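# Mount and secure centrifuge rotor, or hold expired one

## Task

The date is 8 August 2027. Read the rotor's expiry date on the card attached to the centrifuge. If that date has not yet passed, lower the rotor fully onto the centrifuge drive, then thread the knob onto the shaft's top end and turn it down against the rotor until it is firmly tight. If the date has passed, do not mount the rotor: leave it standing where it is and place the HOLD block on top of it. In either case the rotor must never be dropped.

## Robot and tools

Robot: two six-joint arms, left_arm and right_arm, each ending in a two-finger gripper. In every row and every per-joint list the joint order is: shoulder pan, shoulder lift, elbow, wrist 1, wrist 2, wrist 3.

Frames: the scene frame has its origin at table-top height, halfway between the nominal arm bases, with +z up, +x out across the table and left_arm on the +y side (these names do not match image left/right). Measured bases: left_arm at (+0.027, +0.454, 0) m, quat_wxyz (+1.000, 0, 0, +0.010); right_arm at (-0.022, -0.682, 0) m, quat_wxyz (+1.000, 0, 0, -0.012). Gripper poses, velocities, targets and wrist-camera poses are reported in that arm's own base frame; the table and cam_low are in the scene frame. Printed hand poses may be a few cm off, more at long reach. Gripper axes: fingers point along +z, open and close along y; end_effector_position is the spot between the closed pads, fingertips extend about 19 mm past it when shut and 6 mm when wide open. A wrist-camera block projects about 10 cm along the gripper's +x.

The row (used by every tool that moves the robot): one flat list of 18 numbers, each in [-1, 1], always covering both arms. First left_arm: six joint offsets, then gripper position, force_limit, speed; then the same nine for right_arm. Joint numbers are scaled offsets, not poses: 1.0 equals 1.371 rad for shoulder pan and lift, 1.714 rad for elbow, 2.057 rad for each wrist. They are measured from the Joint targets shown at the start of that action or move, never from the previous row, so sending the same offset again moves further. Gripper position is absolute: +1 fully open (85 mm), about -0.8 pads touching, -1 squeeze until blocked. force_limit and speed are also absolute levels; speed -1/0/+1 is roughly 20/85/150 mm/s; slow, low-force closes grip gently, fast or wide-start closes grip hardest (up to ~245 N per pad). To leave a gripper unchanged, repeat its last three numbers (0 is a real command). New force_limit or speed only apply after a position change of at least 0.01. Joint ranges: elbow -3.142 to 3.142, all others -6.283 to 6.283; asking more than 0.010 rad beyond a limit gets the action (or whole call) rejected.

execute_actions(actions, cameras): actions is a list of up to 15 actions; each action is a list of up to 15 rows, one per 1/30 s step, the last row repeating to fill 15 steps. Images only return when actions is empty or cameras names them (["all"], [] or names).

move(target, speed, blend, blocking, cameras): target is one row or up to 15 rows; every row's joint offsets count from the same current Joint targets. speed is rad/s for the joint with farthest to go, 0.01 to 3.14, default 0.5, one value or one per target. blend (rad) rounds corners between listed targets; 0 stops at each. blocking=false returns after about 0.5 s while motion continues. Paths ignore obstacles and the other arm. The result adds a move: line such as done, off_target, moving, held or fault, with limits=held if steps were withheld.

wait(seconds 0 to 10, cameras) lets time pass holding commands. stop(cameras) brakes a running move. zoom_image(camera, region) enlarges [x0, y0, x1, y1] pixels (at most 504 by 504) of the newest image from cam_low, cam_left_wrist or cam_right_wrist, all 672x504. finished_scene(scene=1) ends the episode permanently; the outcome must persist without the robot.

Result lines: Joint positions, velocities, torques (rad, rad/s, raw drive output, noisy and offset); Joint targets (base for the next offsets); Tool commands; end_effector pose and velocity. object_status: 0 moving, 1 blocked while opening, 2 blocked while closing (a grip), 3 reached the command or pads met. position_measured counts: 3 open, ~78 = 60 mm, 130 = 40 mm, 180 = 20 mm, 230 closed. "joint sent to its limit", "joint command not followed" (clearance check between arms altered targets), MOTOR HOT (70 °C; brakes engage at 85 °C for 30 to 60 s).

Motion limits: target speed caps of 2.09 (pan, lift), 2.62 (elbow), 3.14 (wrists) rad/s; gripper speed capped at 3.4 m/s; commands lag about 0.15 s; large moves may still be catching up when results arrive.

Avoid: any net force near 150 N (give or take 25) on an arm or its load, or joint torque at 306/306/139/52/52/52 N m, which freezes that arm for 10 s; pressing a target even slightly past firm contact; fast impacts; the arms touching each other, or a gripper closing on the other arm's fingers; dropping the rotor or letting any item fall or leave the table; squeezing hard on a part still resting on something; long stretched holds that overheat motors. To relieve a push, command targets back past the measured positions. Loose objects may be nudged by outside disturbances.

Each tool is called in YAML: its name, and indented under it one key for each argument.

## Session

execute_actions:
  actions: []

Scene clock: 0.00 s.
left_arm: end_effector_position=(+0.7352, +0.8027, +0.1988) position_measured=3 object_status=3 end_effector_quat_wxyz=(-0.523, +0.765, +0.045, +0.374) | right_arm: end_effector_position=(+0.3280, +1.0260, +0.3524) position_measured=3 object_status=3 end_effector_quat_wxyz=(-0.231, +0.349, +0.901, +0.116)
Joint positions: left_arm=[3.694 -0.731 1.705 -3.923 -1.122 -2.336] | right_arm=[4.109 -1.009 1.249 -1.942 -1.063 1.74]
Joint velocities: within noise
Joint torques (N m): no reading
Motor temperatures (°C): left_arm=[33 33 31 30 37 32] | right_arm=[33 32 29 38 30 38]
Joint targets: left_arm=[3.694 -0.731 1.705 -3.923 -1.122 -2.336] | right_arm=[4.109 -1.009 1.249 -1.942 -1.063 1.740]
Tool commands: left_gripper/position=+1.0 left_gripper/force_limit=+1.0 left_gripper/speed=+1.0 right_gripper/position=+1.0 right_gripper/force_limit=+1.0 right_gripper/speed=+1.0

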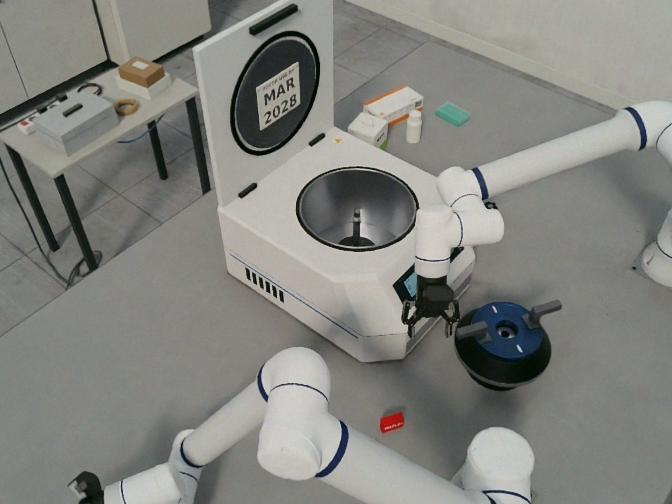

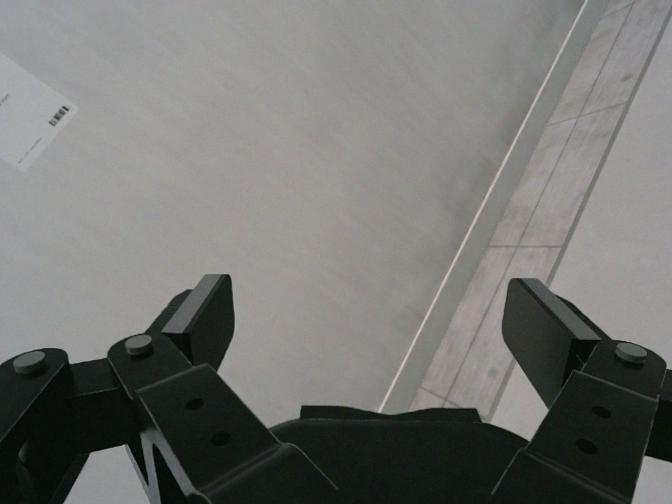

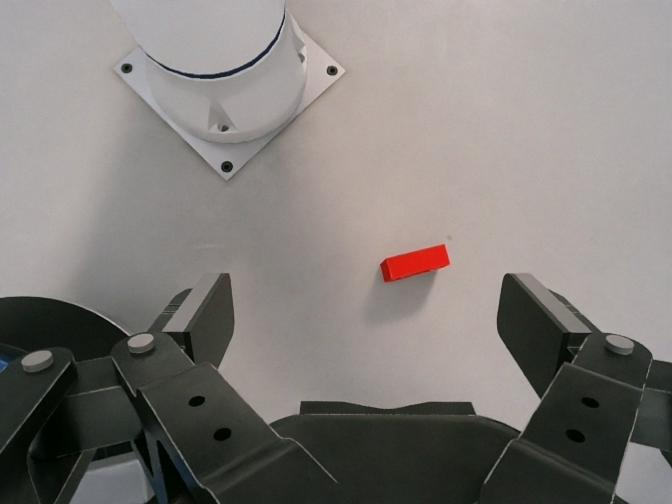

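zoom_image:
  camera: "cam_low"
  region: [220, 20, 340, 160]

zoom_image:
  camera: "cam_low"
  region: [280, 150, 440, 270]

zoom_image:
  camera: "cam_low"
  region: [420, 280, 580, 400]

zoom_image:
  camera: "cam_low"
  region: [330, 70, 490, 190]

zoom_image:
  camera: "cam_low"
  region: [340, 390, 460, 480]

zoom_image:
  camera: "cam_low"
  region: [0, 40, 220, 205]

Scaled by 3.600.

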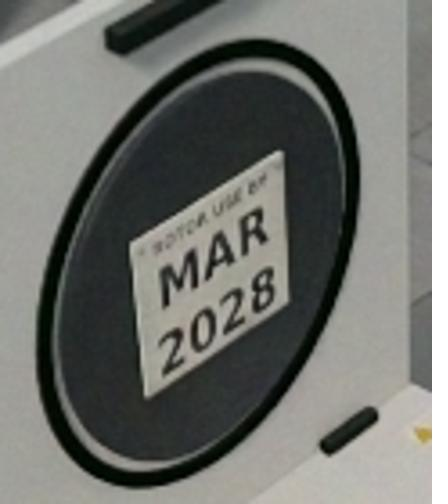

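Scaled by 3.150.

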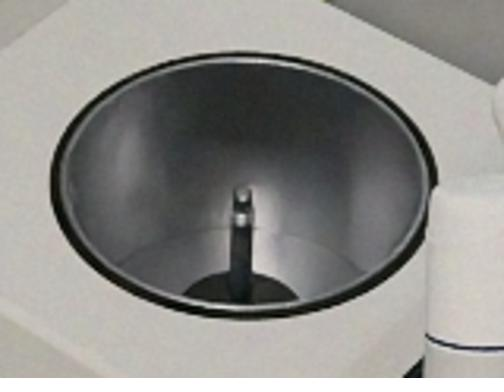

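Scaled by 3.150.

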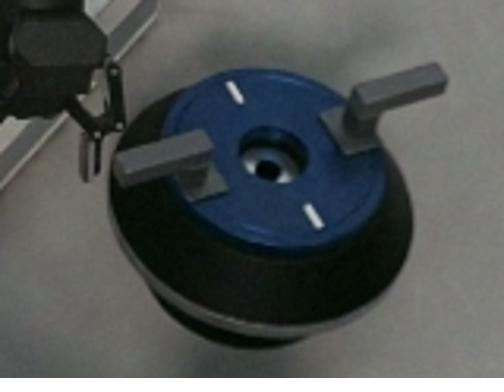

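Scaled by 3.150.

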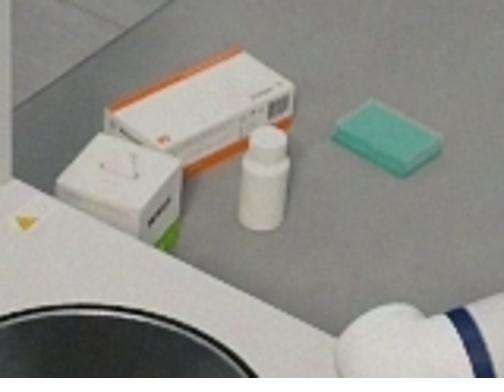

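Scaled by 4.200.

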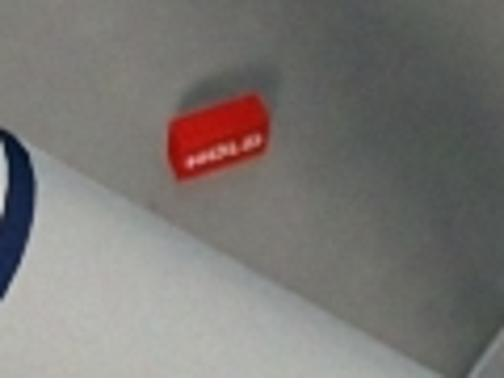

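Scaled by 2.291.

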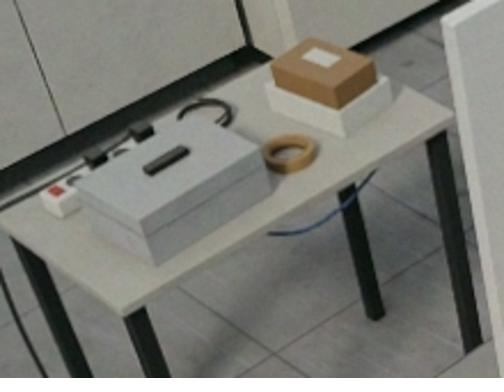

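move:
  target: [-0.223, -0.795, -0.187, 0.948, -0.218, 0.948, 1, 1, 1, -0.105, -0.329, -0.114, 0.378, -0.247, -0.446, 1, 1, 1]
  speed: 1.3
  cameras: ["all"]

Scene clock: 7.63 s.
left_arm: end_effector_position=(+0.5877, +0.3308, +0.9322) position_measured=3 object_status=3 end_effector_quat_wxyz=(+0.406, -0.284, +0.868, -0.028) | right_arm: end_effector_position=(+0.3529, +0.6414, +0.7523) position_measured=3 object_status=3 end_effector_quat_wxyz=(+0.000, +0.000, +1.000, +0.000)
Joint positions: left_arm=[3.388 -1.821 1.385 -1.973 -1.571 -0.386] | right_arm=[3.965 -1.46 1.054 -1.164 -1.572 0.822]
Joint torques (N m): left_arm=[-6.07 -43.31 -84.87 -2.06 -2.21 4.52] | right_arm=[-15.92 -58.55 -47.65 -1.14 -2.98 -4.53]
Joint targets: left_arm=[3.388 -1.821 1.385 -1.972 -1.571 -0.386] | right_arm=[3.965 -1.460 1.054 -1.164 -1.572 0.822]
move: done
camera_calibration:
cam_left_wrist: T_world_to_cam=[[-0.455079, 0.842872, -0.287175, 0.267245], [0.225835, 0.42121, 0.878396, -1.072], [0.861337, 0.334886, -0.382034, -0.130472], [0, 0, 0, 1]] pos_world=[0.476092, 0.269975, 0.968538]
cam_right_wrist: T_world_to_cam=[[-0.0131703, 0.999863, -0.0100479, -0.622654], [0.938229, 0.015832, 0.345652, -0.578698], [0.345764, -0.00487485, -0.938309, 0.716964], [0, 0, 0, 1]] pos_world=[0.28685, 0.635225, 0.866506]

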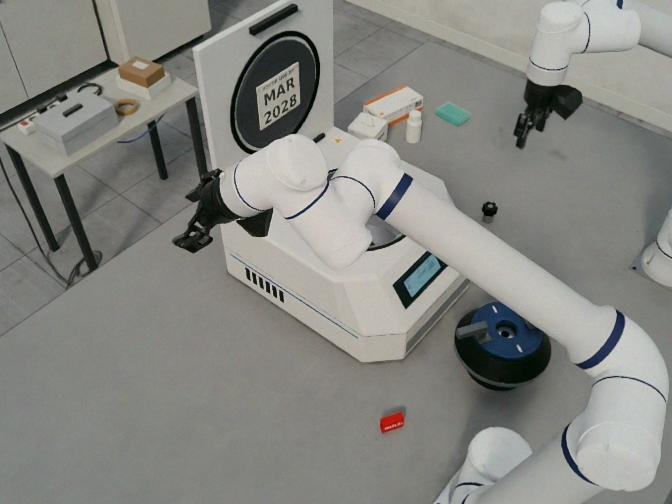

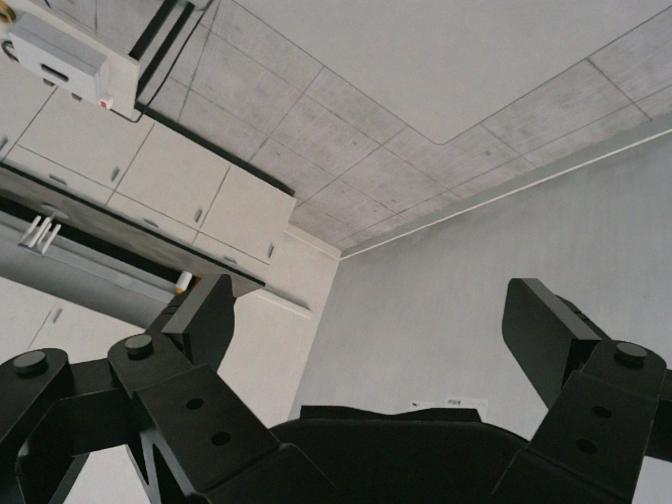

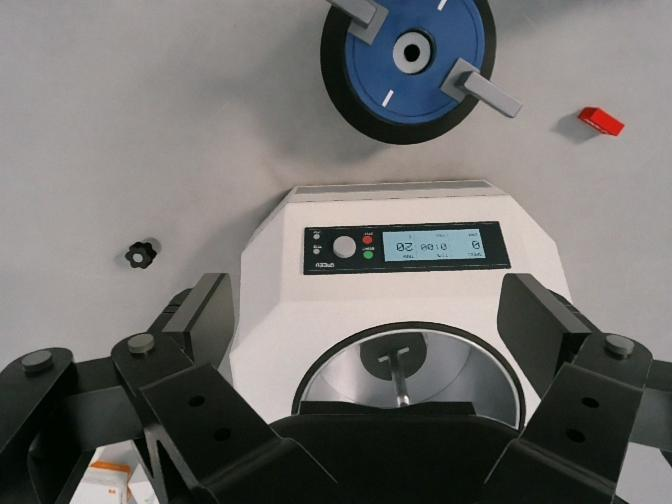

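zoom_image:
  camera: "cam_right_wrist"
  region: [340, 315, 480, 420]

zoom_image:
  camera: "cam_right_wrist"
  region: [300, 0, 540, 180]

zoom_image:
  camera: "cam_right_wrist"
  region: [100, 215, 190, 290]

zoom_image:
  camera: "cam_low"
  region: [440, 280, 580, 400]

zoom_image:
  camera: "cam_low"
  region: [460, 185, 520, 235]

Scaled by 3.600.

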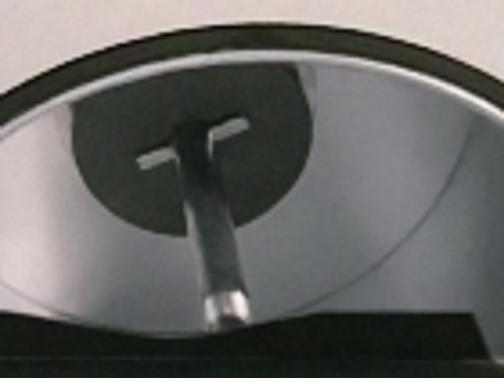

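Scaled by 2.100.

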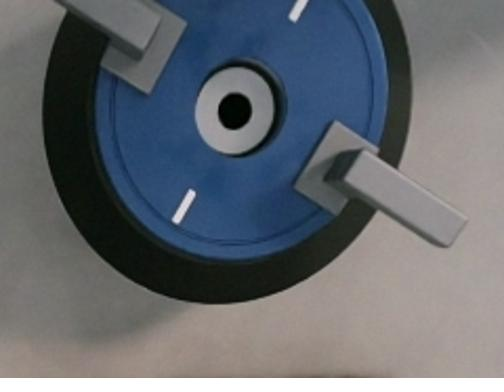

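Scaled by 5.600.

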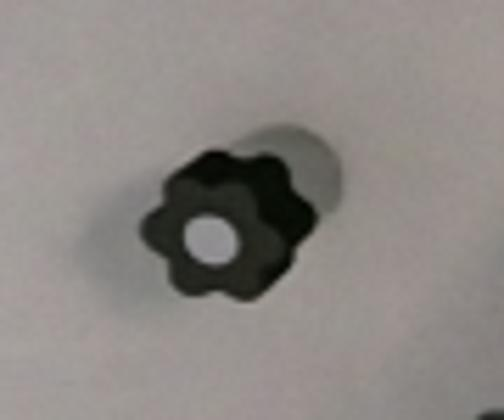

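Scaled by 3.600.

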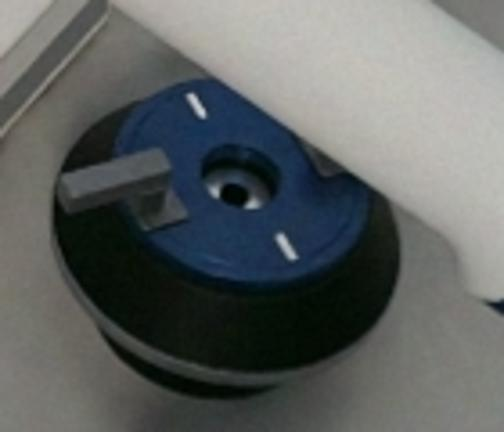

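Scaled by 8.400.

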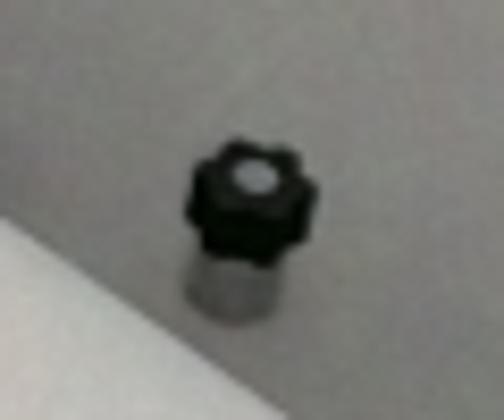

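move:
  target: [-0.976, 0.161, -0.604, 0.059, 0.569, 0.577, 1, 1, 1, -0.1322, 0.2388, 0.0663, -0.2148, 0.0006, -0.2798, 1, 1, 1]
  speed: 1.4
  cameras: ["cam_low", "cam_right_wrist"]

Scene clock: 18.37 s.
left_arm: end_effector_position=(+0.5108, -0.0437, +1.4634) position_measured=3 object_status=3 end_effector_quat_wxyz=(+0.629, +0.264, +0.662, +0.310) | right_arm: end_effector_position=(+0.6543, +0.7108, +0.4526) position_measured=3 object_status=3 end_effector_quat_wxyz=(+0.000, -0.196, +0.981, +0.000)
Joint positions: left_arm=[2.049 -1.6 0.349 -1.851 -0.4 0.801] | right_arm=[3.783 -1.133 1.167 -1.606 -1.57 0.247]
Joint torques (N m): left_arm=[-9.03 1.45 -36.46 0.9 4.19 5.02] | right_arm=[-15.56 -63.83 -31.97 -11.35 1.55 -4.93]
Joint targets: left_arm=[2.049 -1.600 0.349 -1.851 -0.400 0.801] | right_arm=[3.783 -1.133 1.168 -1.606 -1.570 0.247]
move: done
camera_calibration:
cam_right_wrist: T_world_to_cam=[[-0.396272, 0.91809, -0.00888049, -0.382884], [0.860299, 0.374671, 0.345698, -0.963156], [0.320709, 0.12935, -0.938304, 0.252954], [0, 0, 0, 1]] pos_world=[0.595752, 0.67967, 0.566909]
Images, in order (width x height): cam_low 672x504, cam_right_wrist 672x504.

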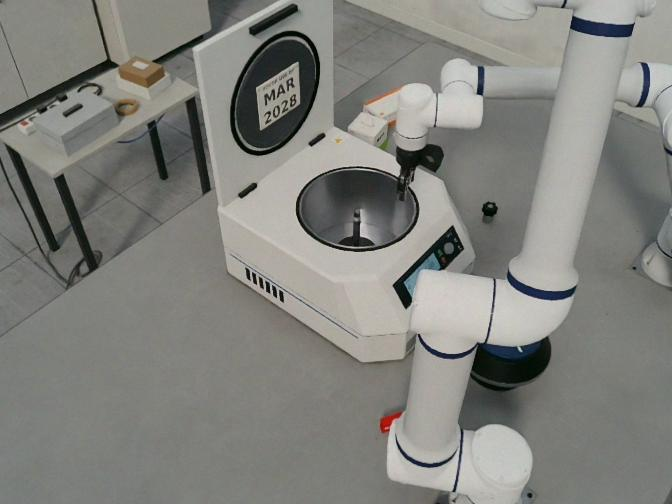

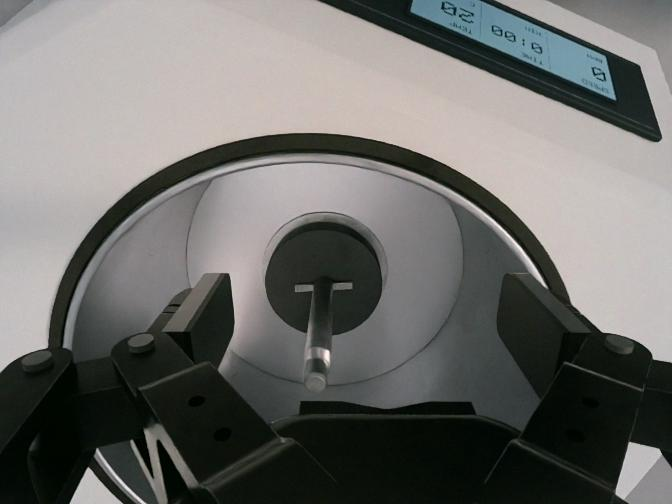

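zoom_image:
  camera: "cam_right_wrist"
  region: [250, 200, 400, 400]

zoom_image:
  camera: "cam_low"
  region: [330, 180, 390, 260]

zoom_image:
  camera: "cam_low"
  region: [245, 60, 315, 140]

Scaled by 2.520.

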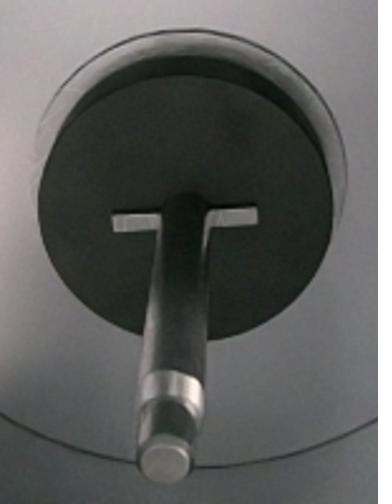

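Scaled by 6.300.

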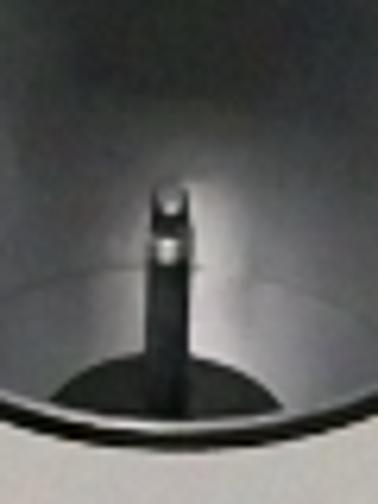

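Scaled by 6.300.

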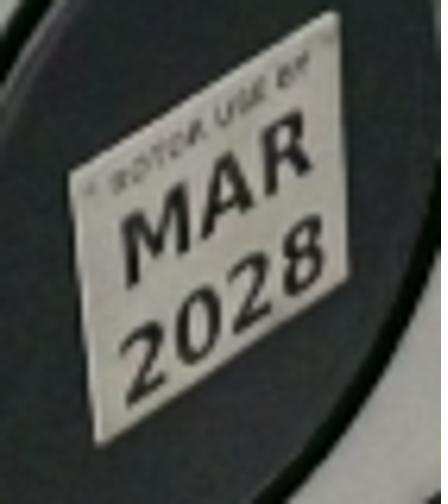

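move:
  target: [-0.985, -0.109, -0.525, 0.112, 0.559, 0.486, 1, 1, 1, 0, 0, 0, 0, 0, 0, 1, 1, 1]
  speed: 1.4
  cameras: []

Scene clock: 21.90 s.
left_arm: end_effector_position=(+0.7868, +0.1635, +1.1747) position_measured=3 object_status=3 end_effector_quat_wxyz=(+0.461, +0.574, +0.640, +0.219) | right_arm: end_effector_position=(+0.6543, +0.7107, +0.4525) position_measured=3 object_status=3 end_effector_quat_wxyz=(+0.000, -0.196, +0.981, +0.000)
Joint positions: left_arm=[0.699 -1.75 -0.551 -1.621 0.75 1.801] | right_arm=[3.783 -1.133 1.168 -1.606 -1.57 0.247]
Joint torques (N m): left_arm=[-4.84 53.15 43.85 6.52 2.66 4.88] | right_arm=[-14.71 -62.38 -32.11 -11.43 0.98 -4.58]
Joint targets: left_arm=[0.698 -1.750 -0.551 -1.621 0.750 1.801] | right_arm=[3.783 -1.133 1.168 -1.606 -1.570 0.247]
move: done
No camera images: "cameras" was empty.

move:
  target:
    - [-0.5456, -0.0365, -0.3203, 0.0102, 0.3403, 0.2912, 1, 1, 1, 0, 0, 0, 0, 0, 0, 1, 1, 1]
    - [-0.6637, -0.1794, -0.3706, 0.0441, 0.3990, 0.3506, 1, 1, 1, 0, 0, 0, 0, 0, 0, 1, 1, 1]
  speed: 1.0
  blend: 0.12
  cameras: ["all"]

Scene clock: 24.40 s.
left_arm: end_effector_position=(+0.8838, -0.3716, +0.4528) position_measured=3 object_status=3 end_effector_quat_wxyz=(+0.000, +0.979, +0.202, +0.000) | right_arm: end_effector_position=(+0.6543, +0.7107, +0.4525) position_measured=3 object_status=3 end_effector_quat_wxyz=(+0.000, -0.196, +0.981, +0.000)
Joint positions: left_arm=[-0.212 -1.996 -1.186 -1.53 1.57 2.522] | right_arm=[3.783 -1.133 1.168 -1.606 -1.57 0.247]
Joint torques (N m): left_arm=[-7.4 100.48 67.44 6.61 4.04 3.76] | right_arm=[-14.93 -62.08 -32.15 -11.44 0.82 -4.74]
Joint targets: left_arm=[-0.212 -1.996 -1.186 -1.530 1.571 2.522] | right_arm=[3.783 -1.133 1.168 -1.606 -1.570 0.247]
move: done; blend cut to 0.098 rad at target 1
camera_calibration:
cam_left_wrist: T_world_to_cam=[[0.391357, -0.920095, -0.0162528, -0.669656], [-0.860452, -0.372136, 0.348049, 0.483441], [-0.326286, -0.122227, -0.937336, 0.797695], [0, 0, 0, 1]] pos_world=[0.938329, -0.338741, 0.568564]
cam_right_wrist: T_world_to_cam=[[-0.396363, 0.918051, -0.00887639, -0.382714], [0.86029, 0.374767, 0.345616, -0.963098], [0.32062, 0.129353, -0.938334, 0.252942], [0, 0, 0, 1]] pos_world=[0.595751, 0.679569, 0.566809]

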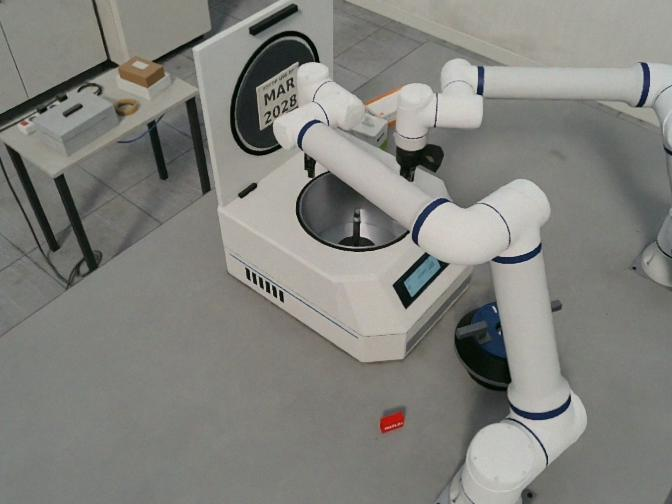

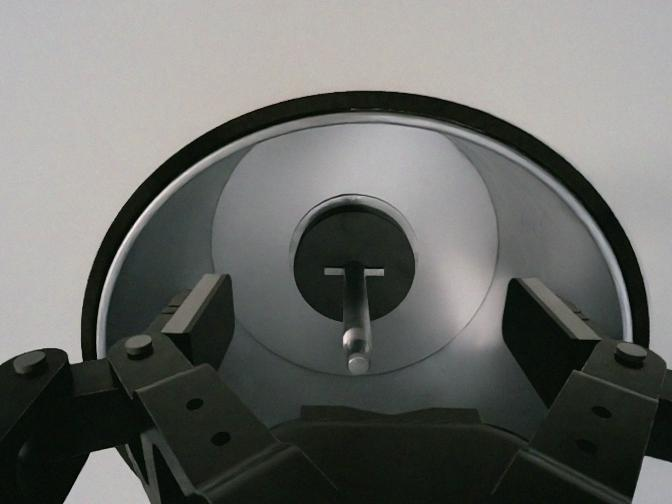

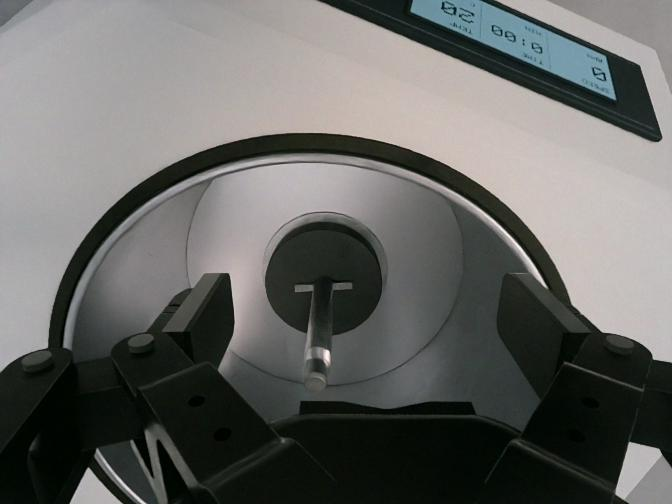

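zoom_image:
  camera: "cam_left_wrist"
  region: [280, 180, 430, 380]

zoom_image:
  camera: "cam_right_wrist"
  region: [280, 340, 360, 400]

zoom_image:
  camera: "cam_left_wrist"
  region: [320, 330, 400, 390]

Scaled by 2.520.

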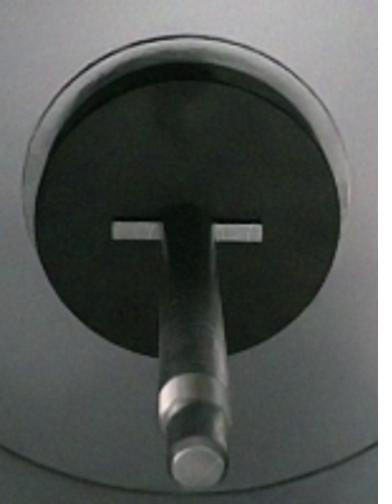

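Scaled by 6.300.

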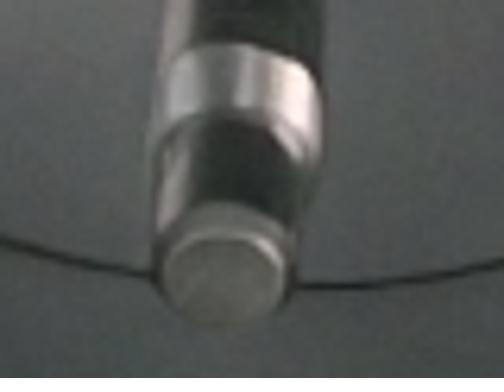

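Scaled by 6.300.

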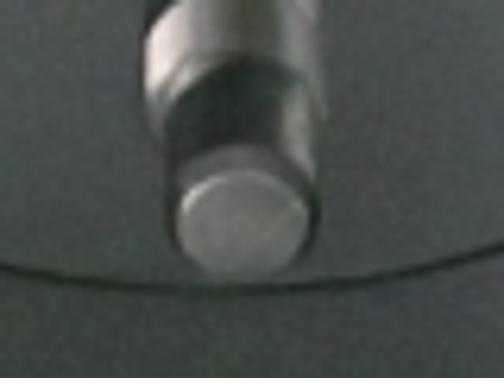

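move:
  target: [-0.1225, 0.7454, -0.5951, -0.0015, 0, -0.3799, 1, 1, 1, 0.2928, -0.3899, 0.4199, -0.0899, 0, -0.1309, 1, 1, 1]
  speed: 1.1
  cameras: ["all"]

Scene clock: 30.13 s.
left_arm: end_effector_position=(+0.2524, -0.2920, +0.4019) position_measured=3 object_status=3 end_effector_quat_wxyz=(+0.000, +0.873, +0.488, +0.000) | right_arm: end_effector_position=(+0.1566, +0.6217, +0.4030) position_measured=3 object_status=3 end_effector_quat_wxyz=(+0.000, -0.508, +0.861, +0.000)
Joint positions: left_arm=[-0.38 -0.974 -2.206 -1.533 1.571 1.741] | right_arm=[4.185 -1.667 1.887 -1.791 -1.57 -0.023]
Joint torques (N m): left_arm=[-7.18 13.03 68.33 1.95 2.23 -4.5] | right_arm=[9.05 -46.08 -30.82 -11.44 0.35 -4.7]
Joint targets: left_arm=[-0.380 -0.974 -2.207 -1.533 1.571 1.741] | right_arm=[4.185 -1.668 1.887 -1.791 -1.570 -0.023]
move: done
camera_calibration:
cam_left_wrist: T_world_to_cam=[[0.84948, -0.527333, -0.0174151, -0.350501], [-0.489161, -0.799501, 0.348595, -0.231257], [-0.197749, -0.287606, -0.937112, 0.472891], [0, 0, 0, 1]] pos_world=[0.278136, -0.233714, 0.517663]
cam_right_wrist: T_world_to_cam=[[-0.88112, 0.472808, -0.00899463, -0.145949], [0.440959, 0.828342, 0.34555, -0.700667], [0.170829, 0.300505, -0.938357, 0.29467], [0, 0, 0, 1]] pos_world=[0.130029, 0.560848, 0.517309]

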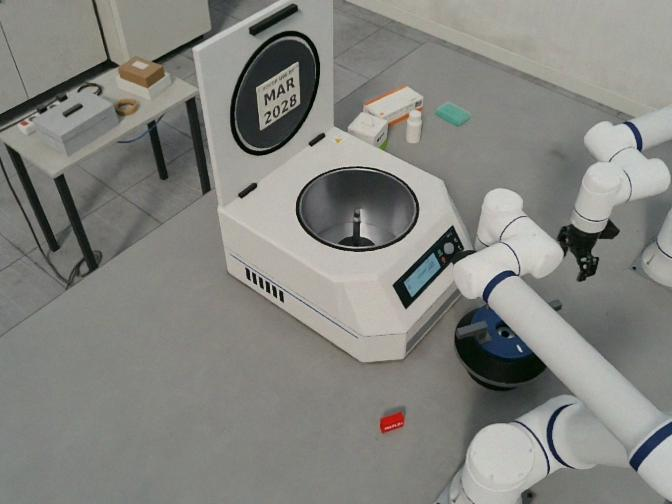

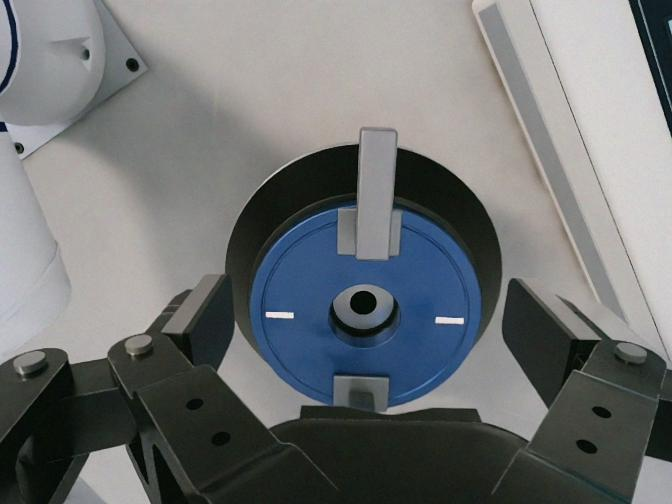

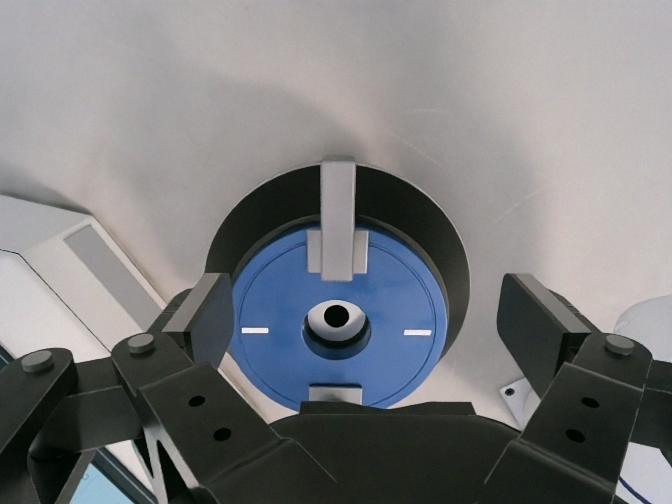

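zoom_image:
  camera: "cam_left_wrist"
  region: [230, 120, 510, 410]

zoom_image:
  camera: "cam_right_wrist"
  region: [200, 150, 480, 410]

zoom_image:
  camera: "cam_left_wrist"
  region: [310, 260, 420, 360]

zoom_image:
  camera: "cam_right_wrist"
  region: [285, 270, 395, 370]

Scaled by 1.738.

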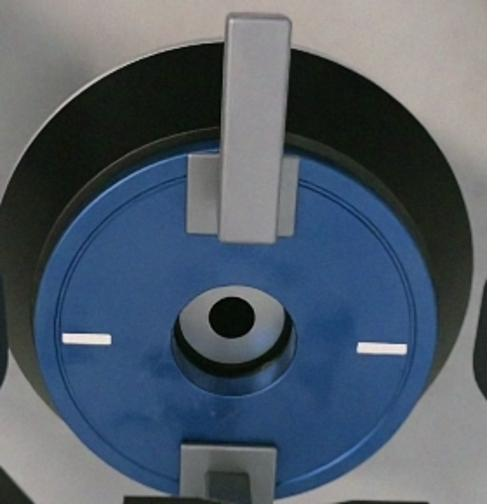

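Scaled by 1.800.

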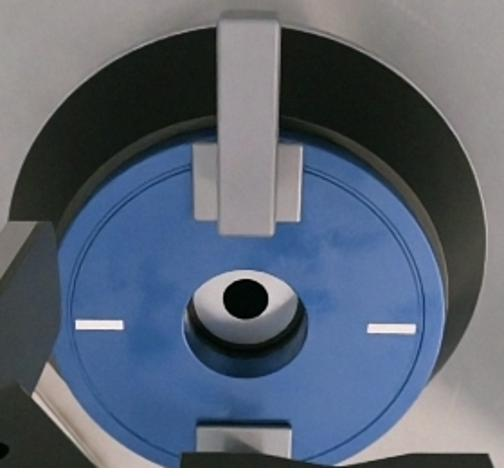

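Scaled by 4.582.

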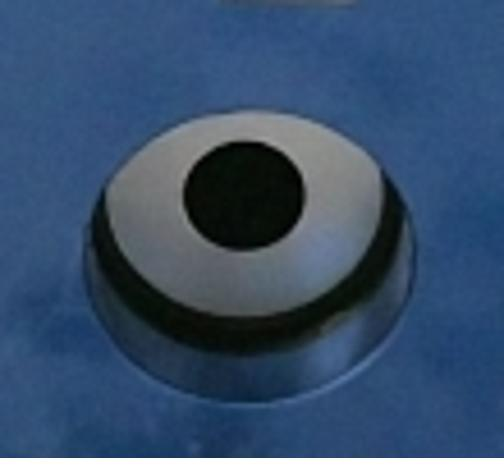

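Scaled by 4.582.

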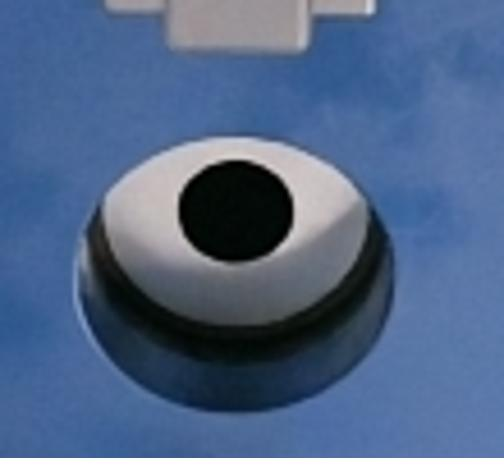

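zoom_image:
  camera: "cam_right_wrist"
  region: [140, 255, 250, 375]

zoom_image:
  camera: "cam_right_wrist"
  region: [485, 255, 595, 375]

zoom_image:
  camera: "cam_left_wrist"
  region: [140, 255, 250, 375]

zoom_image:
  camera: "cam_left_wrist"
  region: [485, 255, 595, 375]

Scaled by 4.200.

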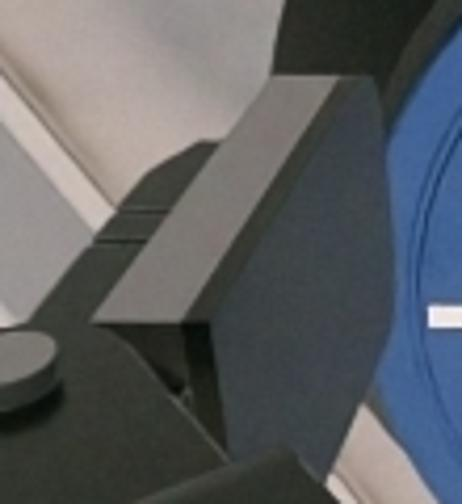

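Scaled by 4.200.

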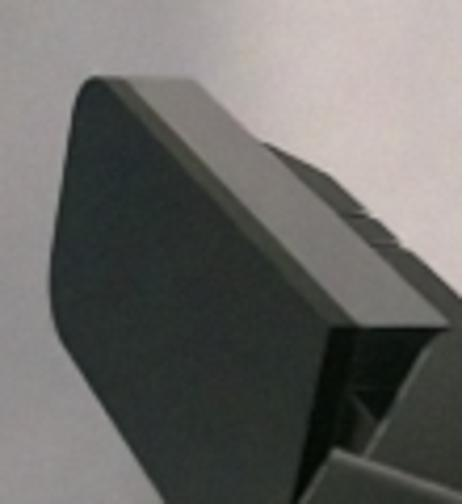

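Scaled by 4.200.

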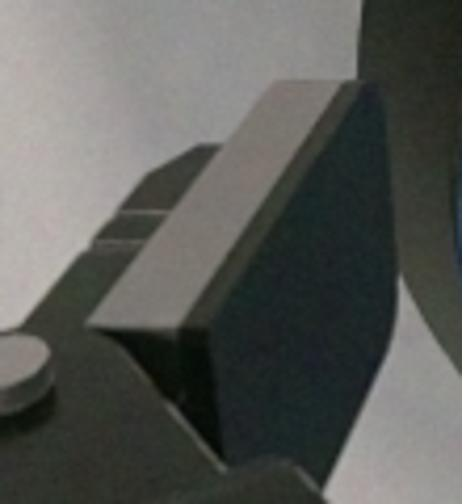

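Scaled by 4.200.

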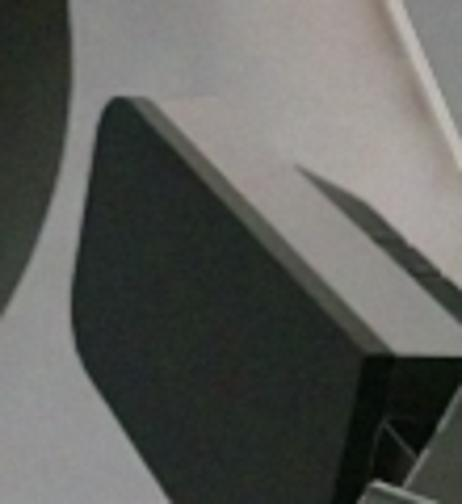

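move:
  target: [0.0170, -0.0496, -0.1098, 0.1253, 0, 0.0188, 1, 1, 1, -0.0112, 0.0498, 0.0970, -0.1134, -0.0005, -0.0036, 1, 1, 1]
  speed: 0.4
  cameras: ["all"]

Scene clock: 37.60 s.
left_arm: end_effector_position=(+0.2699, -0.2900, +0.2805) position_measured=3 object_status=3 end_effector_quat_wxyz=(+0.000, +0.876, +0.482, +0.000) | right_arm: end_effector_position=(+0.1649, +0.6167, +0.2794) position_measured=3 object_status=3 end_effector_quat_wxyz=(+0.000, -0.505, +0.863, -0.001)
Joint positions: left_arm=[-0.357 -1.042 -2.395 -1.275 1.571 1.78] | right_arm=[4.17 -1.599 2.054 -2.024 -1.571 -0.03]
Joint torques (N m): left_arm=[16.8 -7.66 64.48 6.33 -0.92 4.78] | right_arm=[-15.39 -24.24 -29.8 -11.92 -2.86 -4.76]
Joint targets: left_arm=[-0.357 -1.042 -2.395 -1.275 1.571 1.780] | right_arm=[4.170 -1.599 2.054 -2.024 -1.571 -0.030]
move: done
camera_calibration:
cam_left_wrist: T_world_to_cam=[[0.841364, -0.540234, -0.0159629, -0.368413], [-0.501779, -0.791765, 0.348318, -0.173112], [-0.200812, -0.285053, -0.93724, 0.364737], [0, 0, 0, 1]] pos_world=[0.296349, -0.232124, 0.396263]
cam_right_wrist: T_world_to_cam=[[-0.877394, 0.479667, -0.00994316, -0.141952], [0.447346, 0.825412, 0.344349, -0.656541], [0.17338, 0.297682, -0.938789, 0.180172], [0, 0, 0, 1]] pos_world=[0.137915, 0.556373, 0.393811]

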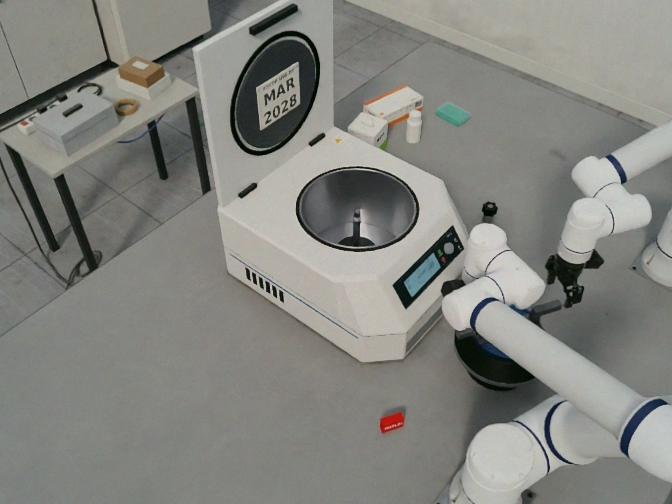

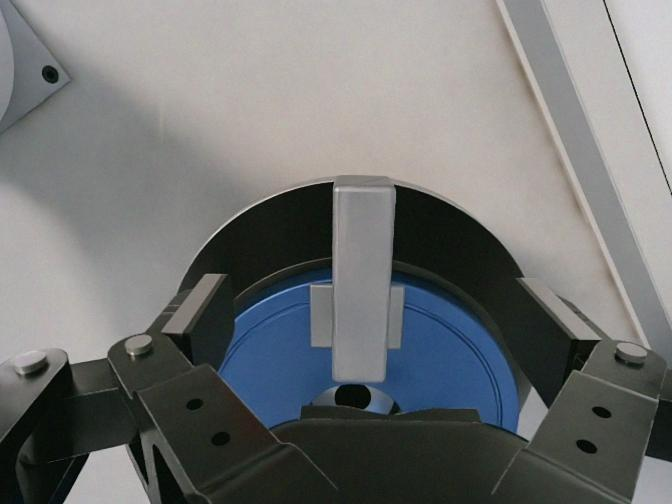

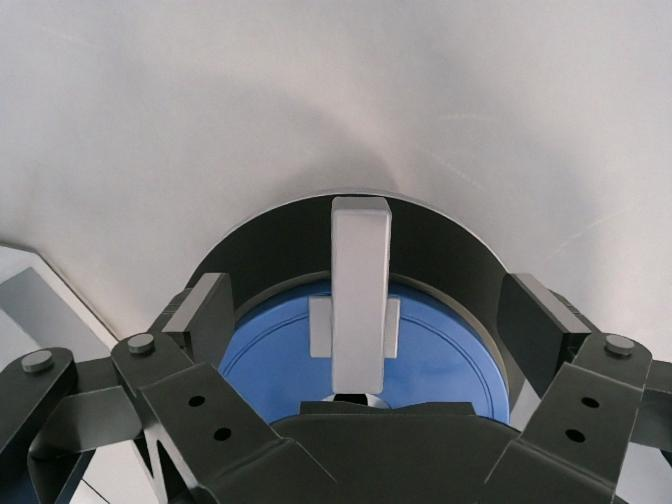

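zoom_image:
  camera: "cam_left_wrist"
  region: [290, 160, 440, 400]

zoom_image:
  camera: "cam_right_wrist"
  region: [290, 170, 440, 410]

Scaled by 2.100.

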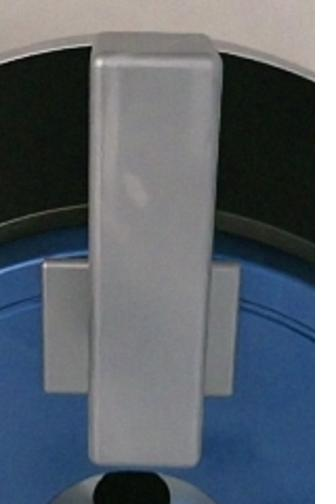

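Scaled by 2.100.

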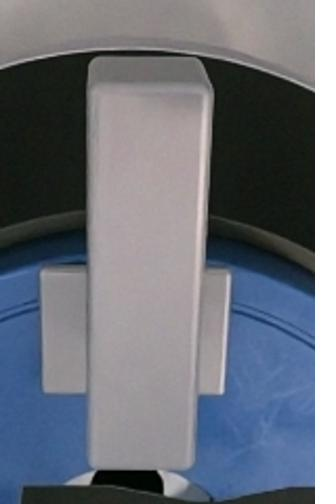

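move:
  target: [0.0007, -0.0371, -0.0515, 0.0674, 0, -0.0033, 1, 1, 1, 0, 0.0441, 0.0414, -0.0648, 0, 0, 1, 1, 1]
  speed: 0.15
  cameras: ["all"]

Scene clock: 40.93 s.
left_arm: end_effector_position=(+0.2692, -0.2894, +0.2214) position_measured=3 object_status=3 end_effector_quat_wxyz=(+0.000, +0.874, +0.485, +0.000) | right_arm: end_effector_position=(+0.1652, +0.6171, +0.2145) position_measured=3 object_status=3 end_effector_quat_wxyz=(+0.001, -0.505, +0.863, +0.000)
Joint positions: left_arm=[-0.356 -1.092 -2.483 -1.137 1.571 1.773] | right_arm=[4.17 -1.539 2.125 -2.157 -1.571 -0.03]
Joint torques (N m): left_arm=[17.33 -7.85 60.22 6.26 -0.55 -4.47] | right_arm=[-15.16 -26.98 -26.09 -11.44 -2.9 -4.63]
Joint targets: left_arm=[-0.356 -1.092 -2.483 -1.137 1.571 1.773] | right_arm=[4.170 -1.539 2.125 -2.158 -1.571 -0.030]
move: done
camera_calibration:
cam_left_wrist: T_world_to_cam=[[0.845484, -0.533749, -0.016399, -0.36756], [-0.495527, -0.795643, 0.348433, -0.155226], [-0.199023, -0.286468, -0.93719, 0.308481], [0, 0, 0, 1]] pos_world=[0.295242, -0.231319, 0.337163]
cam_right_wrist: T_world_to_cam=[[-0.877362, 0.479725, -0.0100005, -0.142626], [0.447057, 0.82483, 0.346116, -0.634552], [0.174289, 0.299198, -0.938138, 0.117789], [0, 0, 0, 1]] pos_world=[0.138017, 0.556576, 0.328704]

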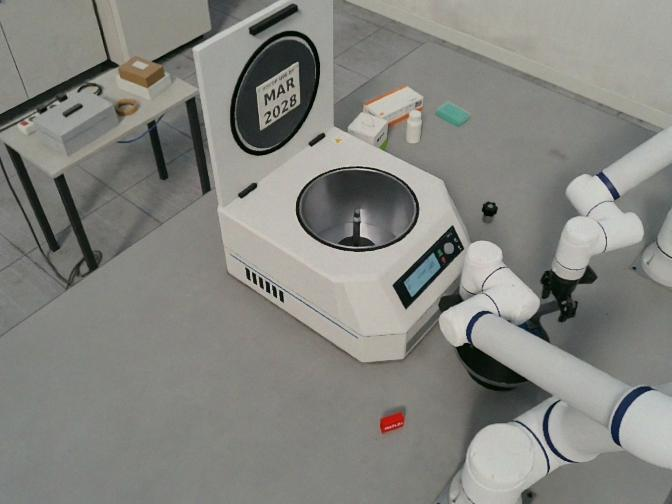

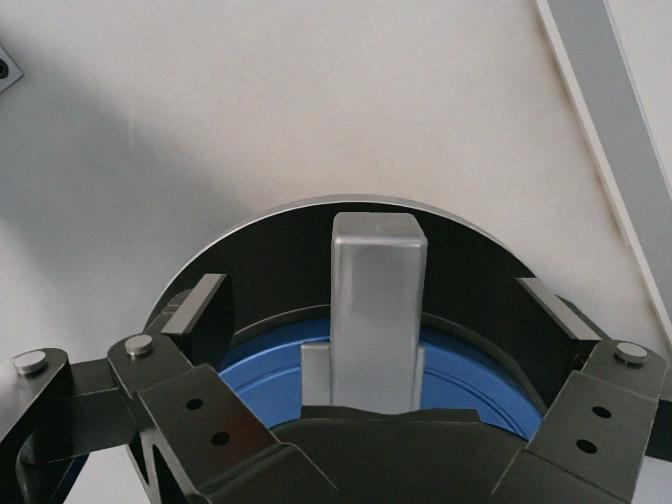

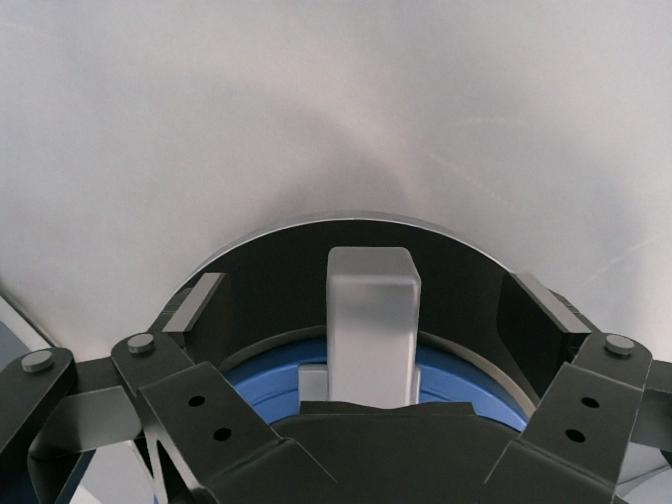

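execute_actions:
  actions:
    - [[0,0,0,0,0,0,0.0,0.3,0.0,0,0,0,0,0,0,0.0,0.3,0.0]]
    - [[0,0,0,0,0,0,-1,0.3,-1,0,0,0,0,0,0,-1,0.3,-1]]
    - [[0,0,0,0,0,0,-1,0.3,-1,0,0,0,0,0,0,-1,0.3,-1]]
    - [[0,0,0,0,0,0,-1,0.3,-1,0,0,0,0,0,0,-1,0.3,-1]]
  cameras: ["all"]

Scene clock: 44.23 s.
left_arm: end_effector_position=(+0.2692, -0.2894, +0.2213) position_measured=172 object_status=2 end_effector_quat_wxyz=(+0.000, +0.874, +0.485, +0.000) | right_arm: end_effector_position=(+0.1652, +0.6171, +0.2144) position_measured=172 object_status=2 end_effector_quat_wxyz=(+0.001, -0.505, +0.863, +0.000)
Joint positions: left_arm=[-0.356 -1.092 -2.483 -1.137 1.571 1.773] | right_arm=[4.17 -1.539 2.125 -2.158 -1.571 -0.03]
Joint torques (N m): left_arm=[15.3 -4.08 60.91 0.84 -0.88 -4.4] | right_arm=[-11.19 -26.79 -26.1 -10.49 -0.77 -4.58]
Joint targets: left_arm=[-0.356 -1.092 -2.483 -1.137 1.571 1.773] | right_arm=[4.170 -1.539 2.125 -2.158 -1.571 -0.030]
Step readings (joint positions of left_arm | right_arm):
0: [-0.356 -1.092 -2.483 -1.137 1.571 1.773] | [4.170 -1.539 2.125 -2.158 -1.571 -0.030]
1: [-0.356 -1.092 -2.483 -1.137 1.571 1.773] | [4.170 -1.539 2.125 -2.158 -1.571 -0.030]
2: [-0.356 -1.092 -2.483 -1.137 1.571 1.773] | [4.170 -1.539 2.125 -2.158 -1.571 -0.030]
4: [-0.356 -1.092 -2.483 -1.137 1.571 1.773] | [4.170 -1.539 2.125 -2.158 -1.571 -0.030]
8: [-0.356 -1.092 -2.483 -1.137 1.571 1.773] | [4.170 -1.539 2.125 -2.158 -1.571 -0.030]
15: [-0.356 -1.092 -2.483 -1.137 1.571 1.773] | [4.170 -1.539 2.125 -2.158 -1.571 -0.030]
16: [-0.356 -1.092 -2.483 -1.137 1.571 1.773] | [4.170 -1.539 2.125 -2.158 -1.571 -0.030]
17: [-0.356 -1.092 -2.483 -1.137 1.571 1.773] | [4.170 -1.539 2.125 -2.158 -1.571 -0.030]
19: [-0.356 -1.092 -2.483 -1.137 1.571 1.773] | [4.170 -1.539 2.125 -2.158 -1.571 -0.030]
23: [-0.356 -1.092 -2.483 -1.137 1.571 1.773] | [4.170 -1.539 2.125 -2.158 -1.571 -0.030]
30: [-0.356 -1.092 -2.483 -1.137 1.571 1.773] | [4.170 -1.539 2.125 -2.158 -1.571 -0.030]
31: [-0.356 -1.092 -2.483 -1.137 1.571 1.773] | [4.170 -1.539 2.125 -2.158 -1.571 -0.030]
32: [-0.356 -1.092 -2.483 -1.137 1.571 1.773] | [4.170 -1.539 2.125 -2.158 -1.571 -0.030]
34: [-0.356 -1.092 -2.483 -1.137 1.571 1.773] | [4.170 -1.539 2.125 -2.158 -1.571 -0.030]
38: [-0.356 -1.092 -2.483 -1.137 1.571 1.773] | [4.170 -1.539 2.125 -2.158 -1.571 -0.030]
45: [-0.356 -1.092 -2.483 -1.137 1.571 1.773] | [4.170 -1.539 2.125 -2.158 -1.571 -0.030]
46: [-0.356 -1.092 -2.483 -1.136 1.571 1.773] | [4.170 -1.539 2.125 -2.158 -1.571 -0.030]
47: [-0.356 -1.092 -2.483 -1.136 1.571 1.773] | [4.170 -1.539 2.125 -2.158 -1.571 -0.030]
49: [-0.356 -1.092 -2.483 -1.136 1.571 1.773] | [4.170 -1.539 2.125 -2.158 -1.571 -0.030]
53: [-0.356 -1.092 -2.483 -1.136 1.571 1.773] | [4.170 -1.539 2.125 -2.158 -1.571 -0.030]
60: [-0.356 -1.092 -2.483 -1.136 1.571 1.773] | [4.170 -1.539 2.125 -2.158 -1.571 -0.030]
camera_calibration:
cam_left_wrist: T_world_to_cam=[[0.845526, -0.533681, -0.0164287, -0.367548], [-0.495455, -0.795689, 0.348432, -0.155222], [-0.199023, -0.286468, -0.93719, 0.308387], [0, 0, 0, 1]] pos_world=[0.295242, -0.231319, 0.337063]
cam_right_wrist: T_world_to_cam=[[-0.877384, 0.479684, -0.0100167, -0.142547], [0.44702, 0.824864, 0.346082, -0.634472], [0.174272, 0.299169, -0.938151, 0.117842], [0, 0, 0, 1]] pos_world=[0.138017, 0.556476, 0.328705]

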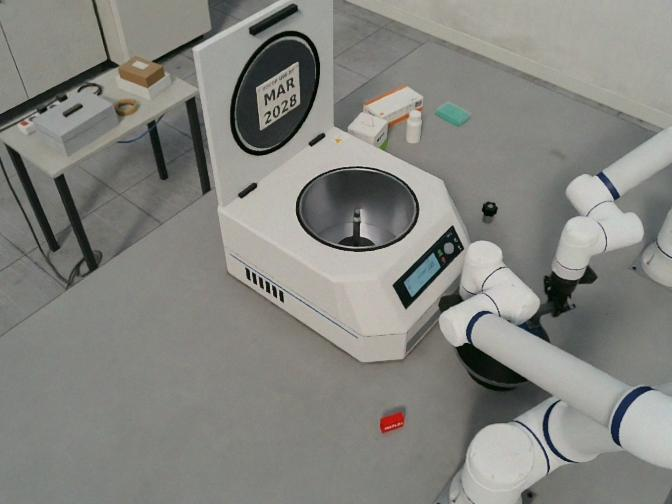

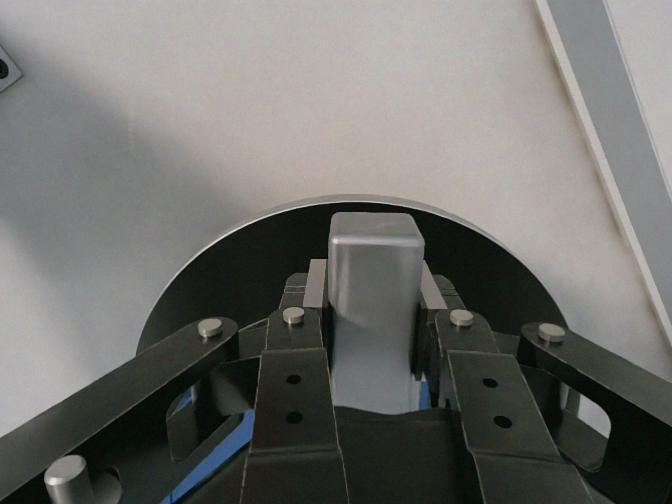

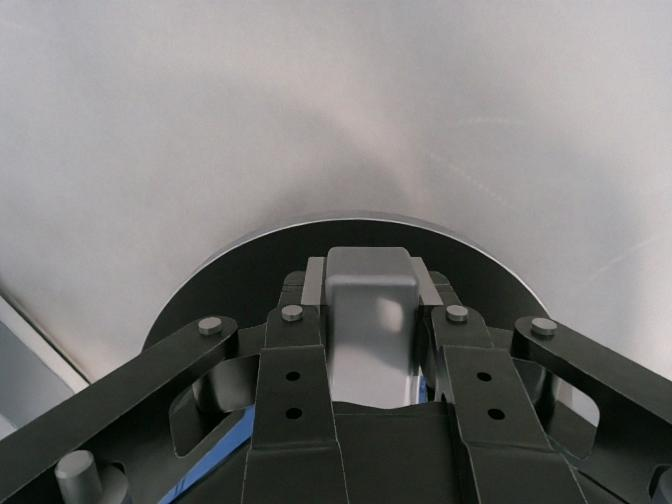

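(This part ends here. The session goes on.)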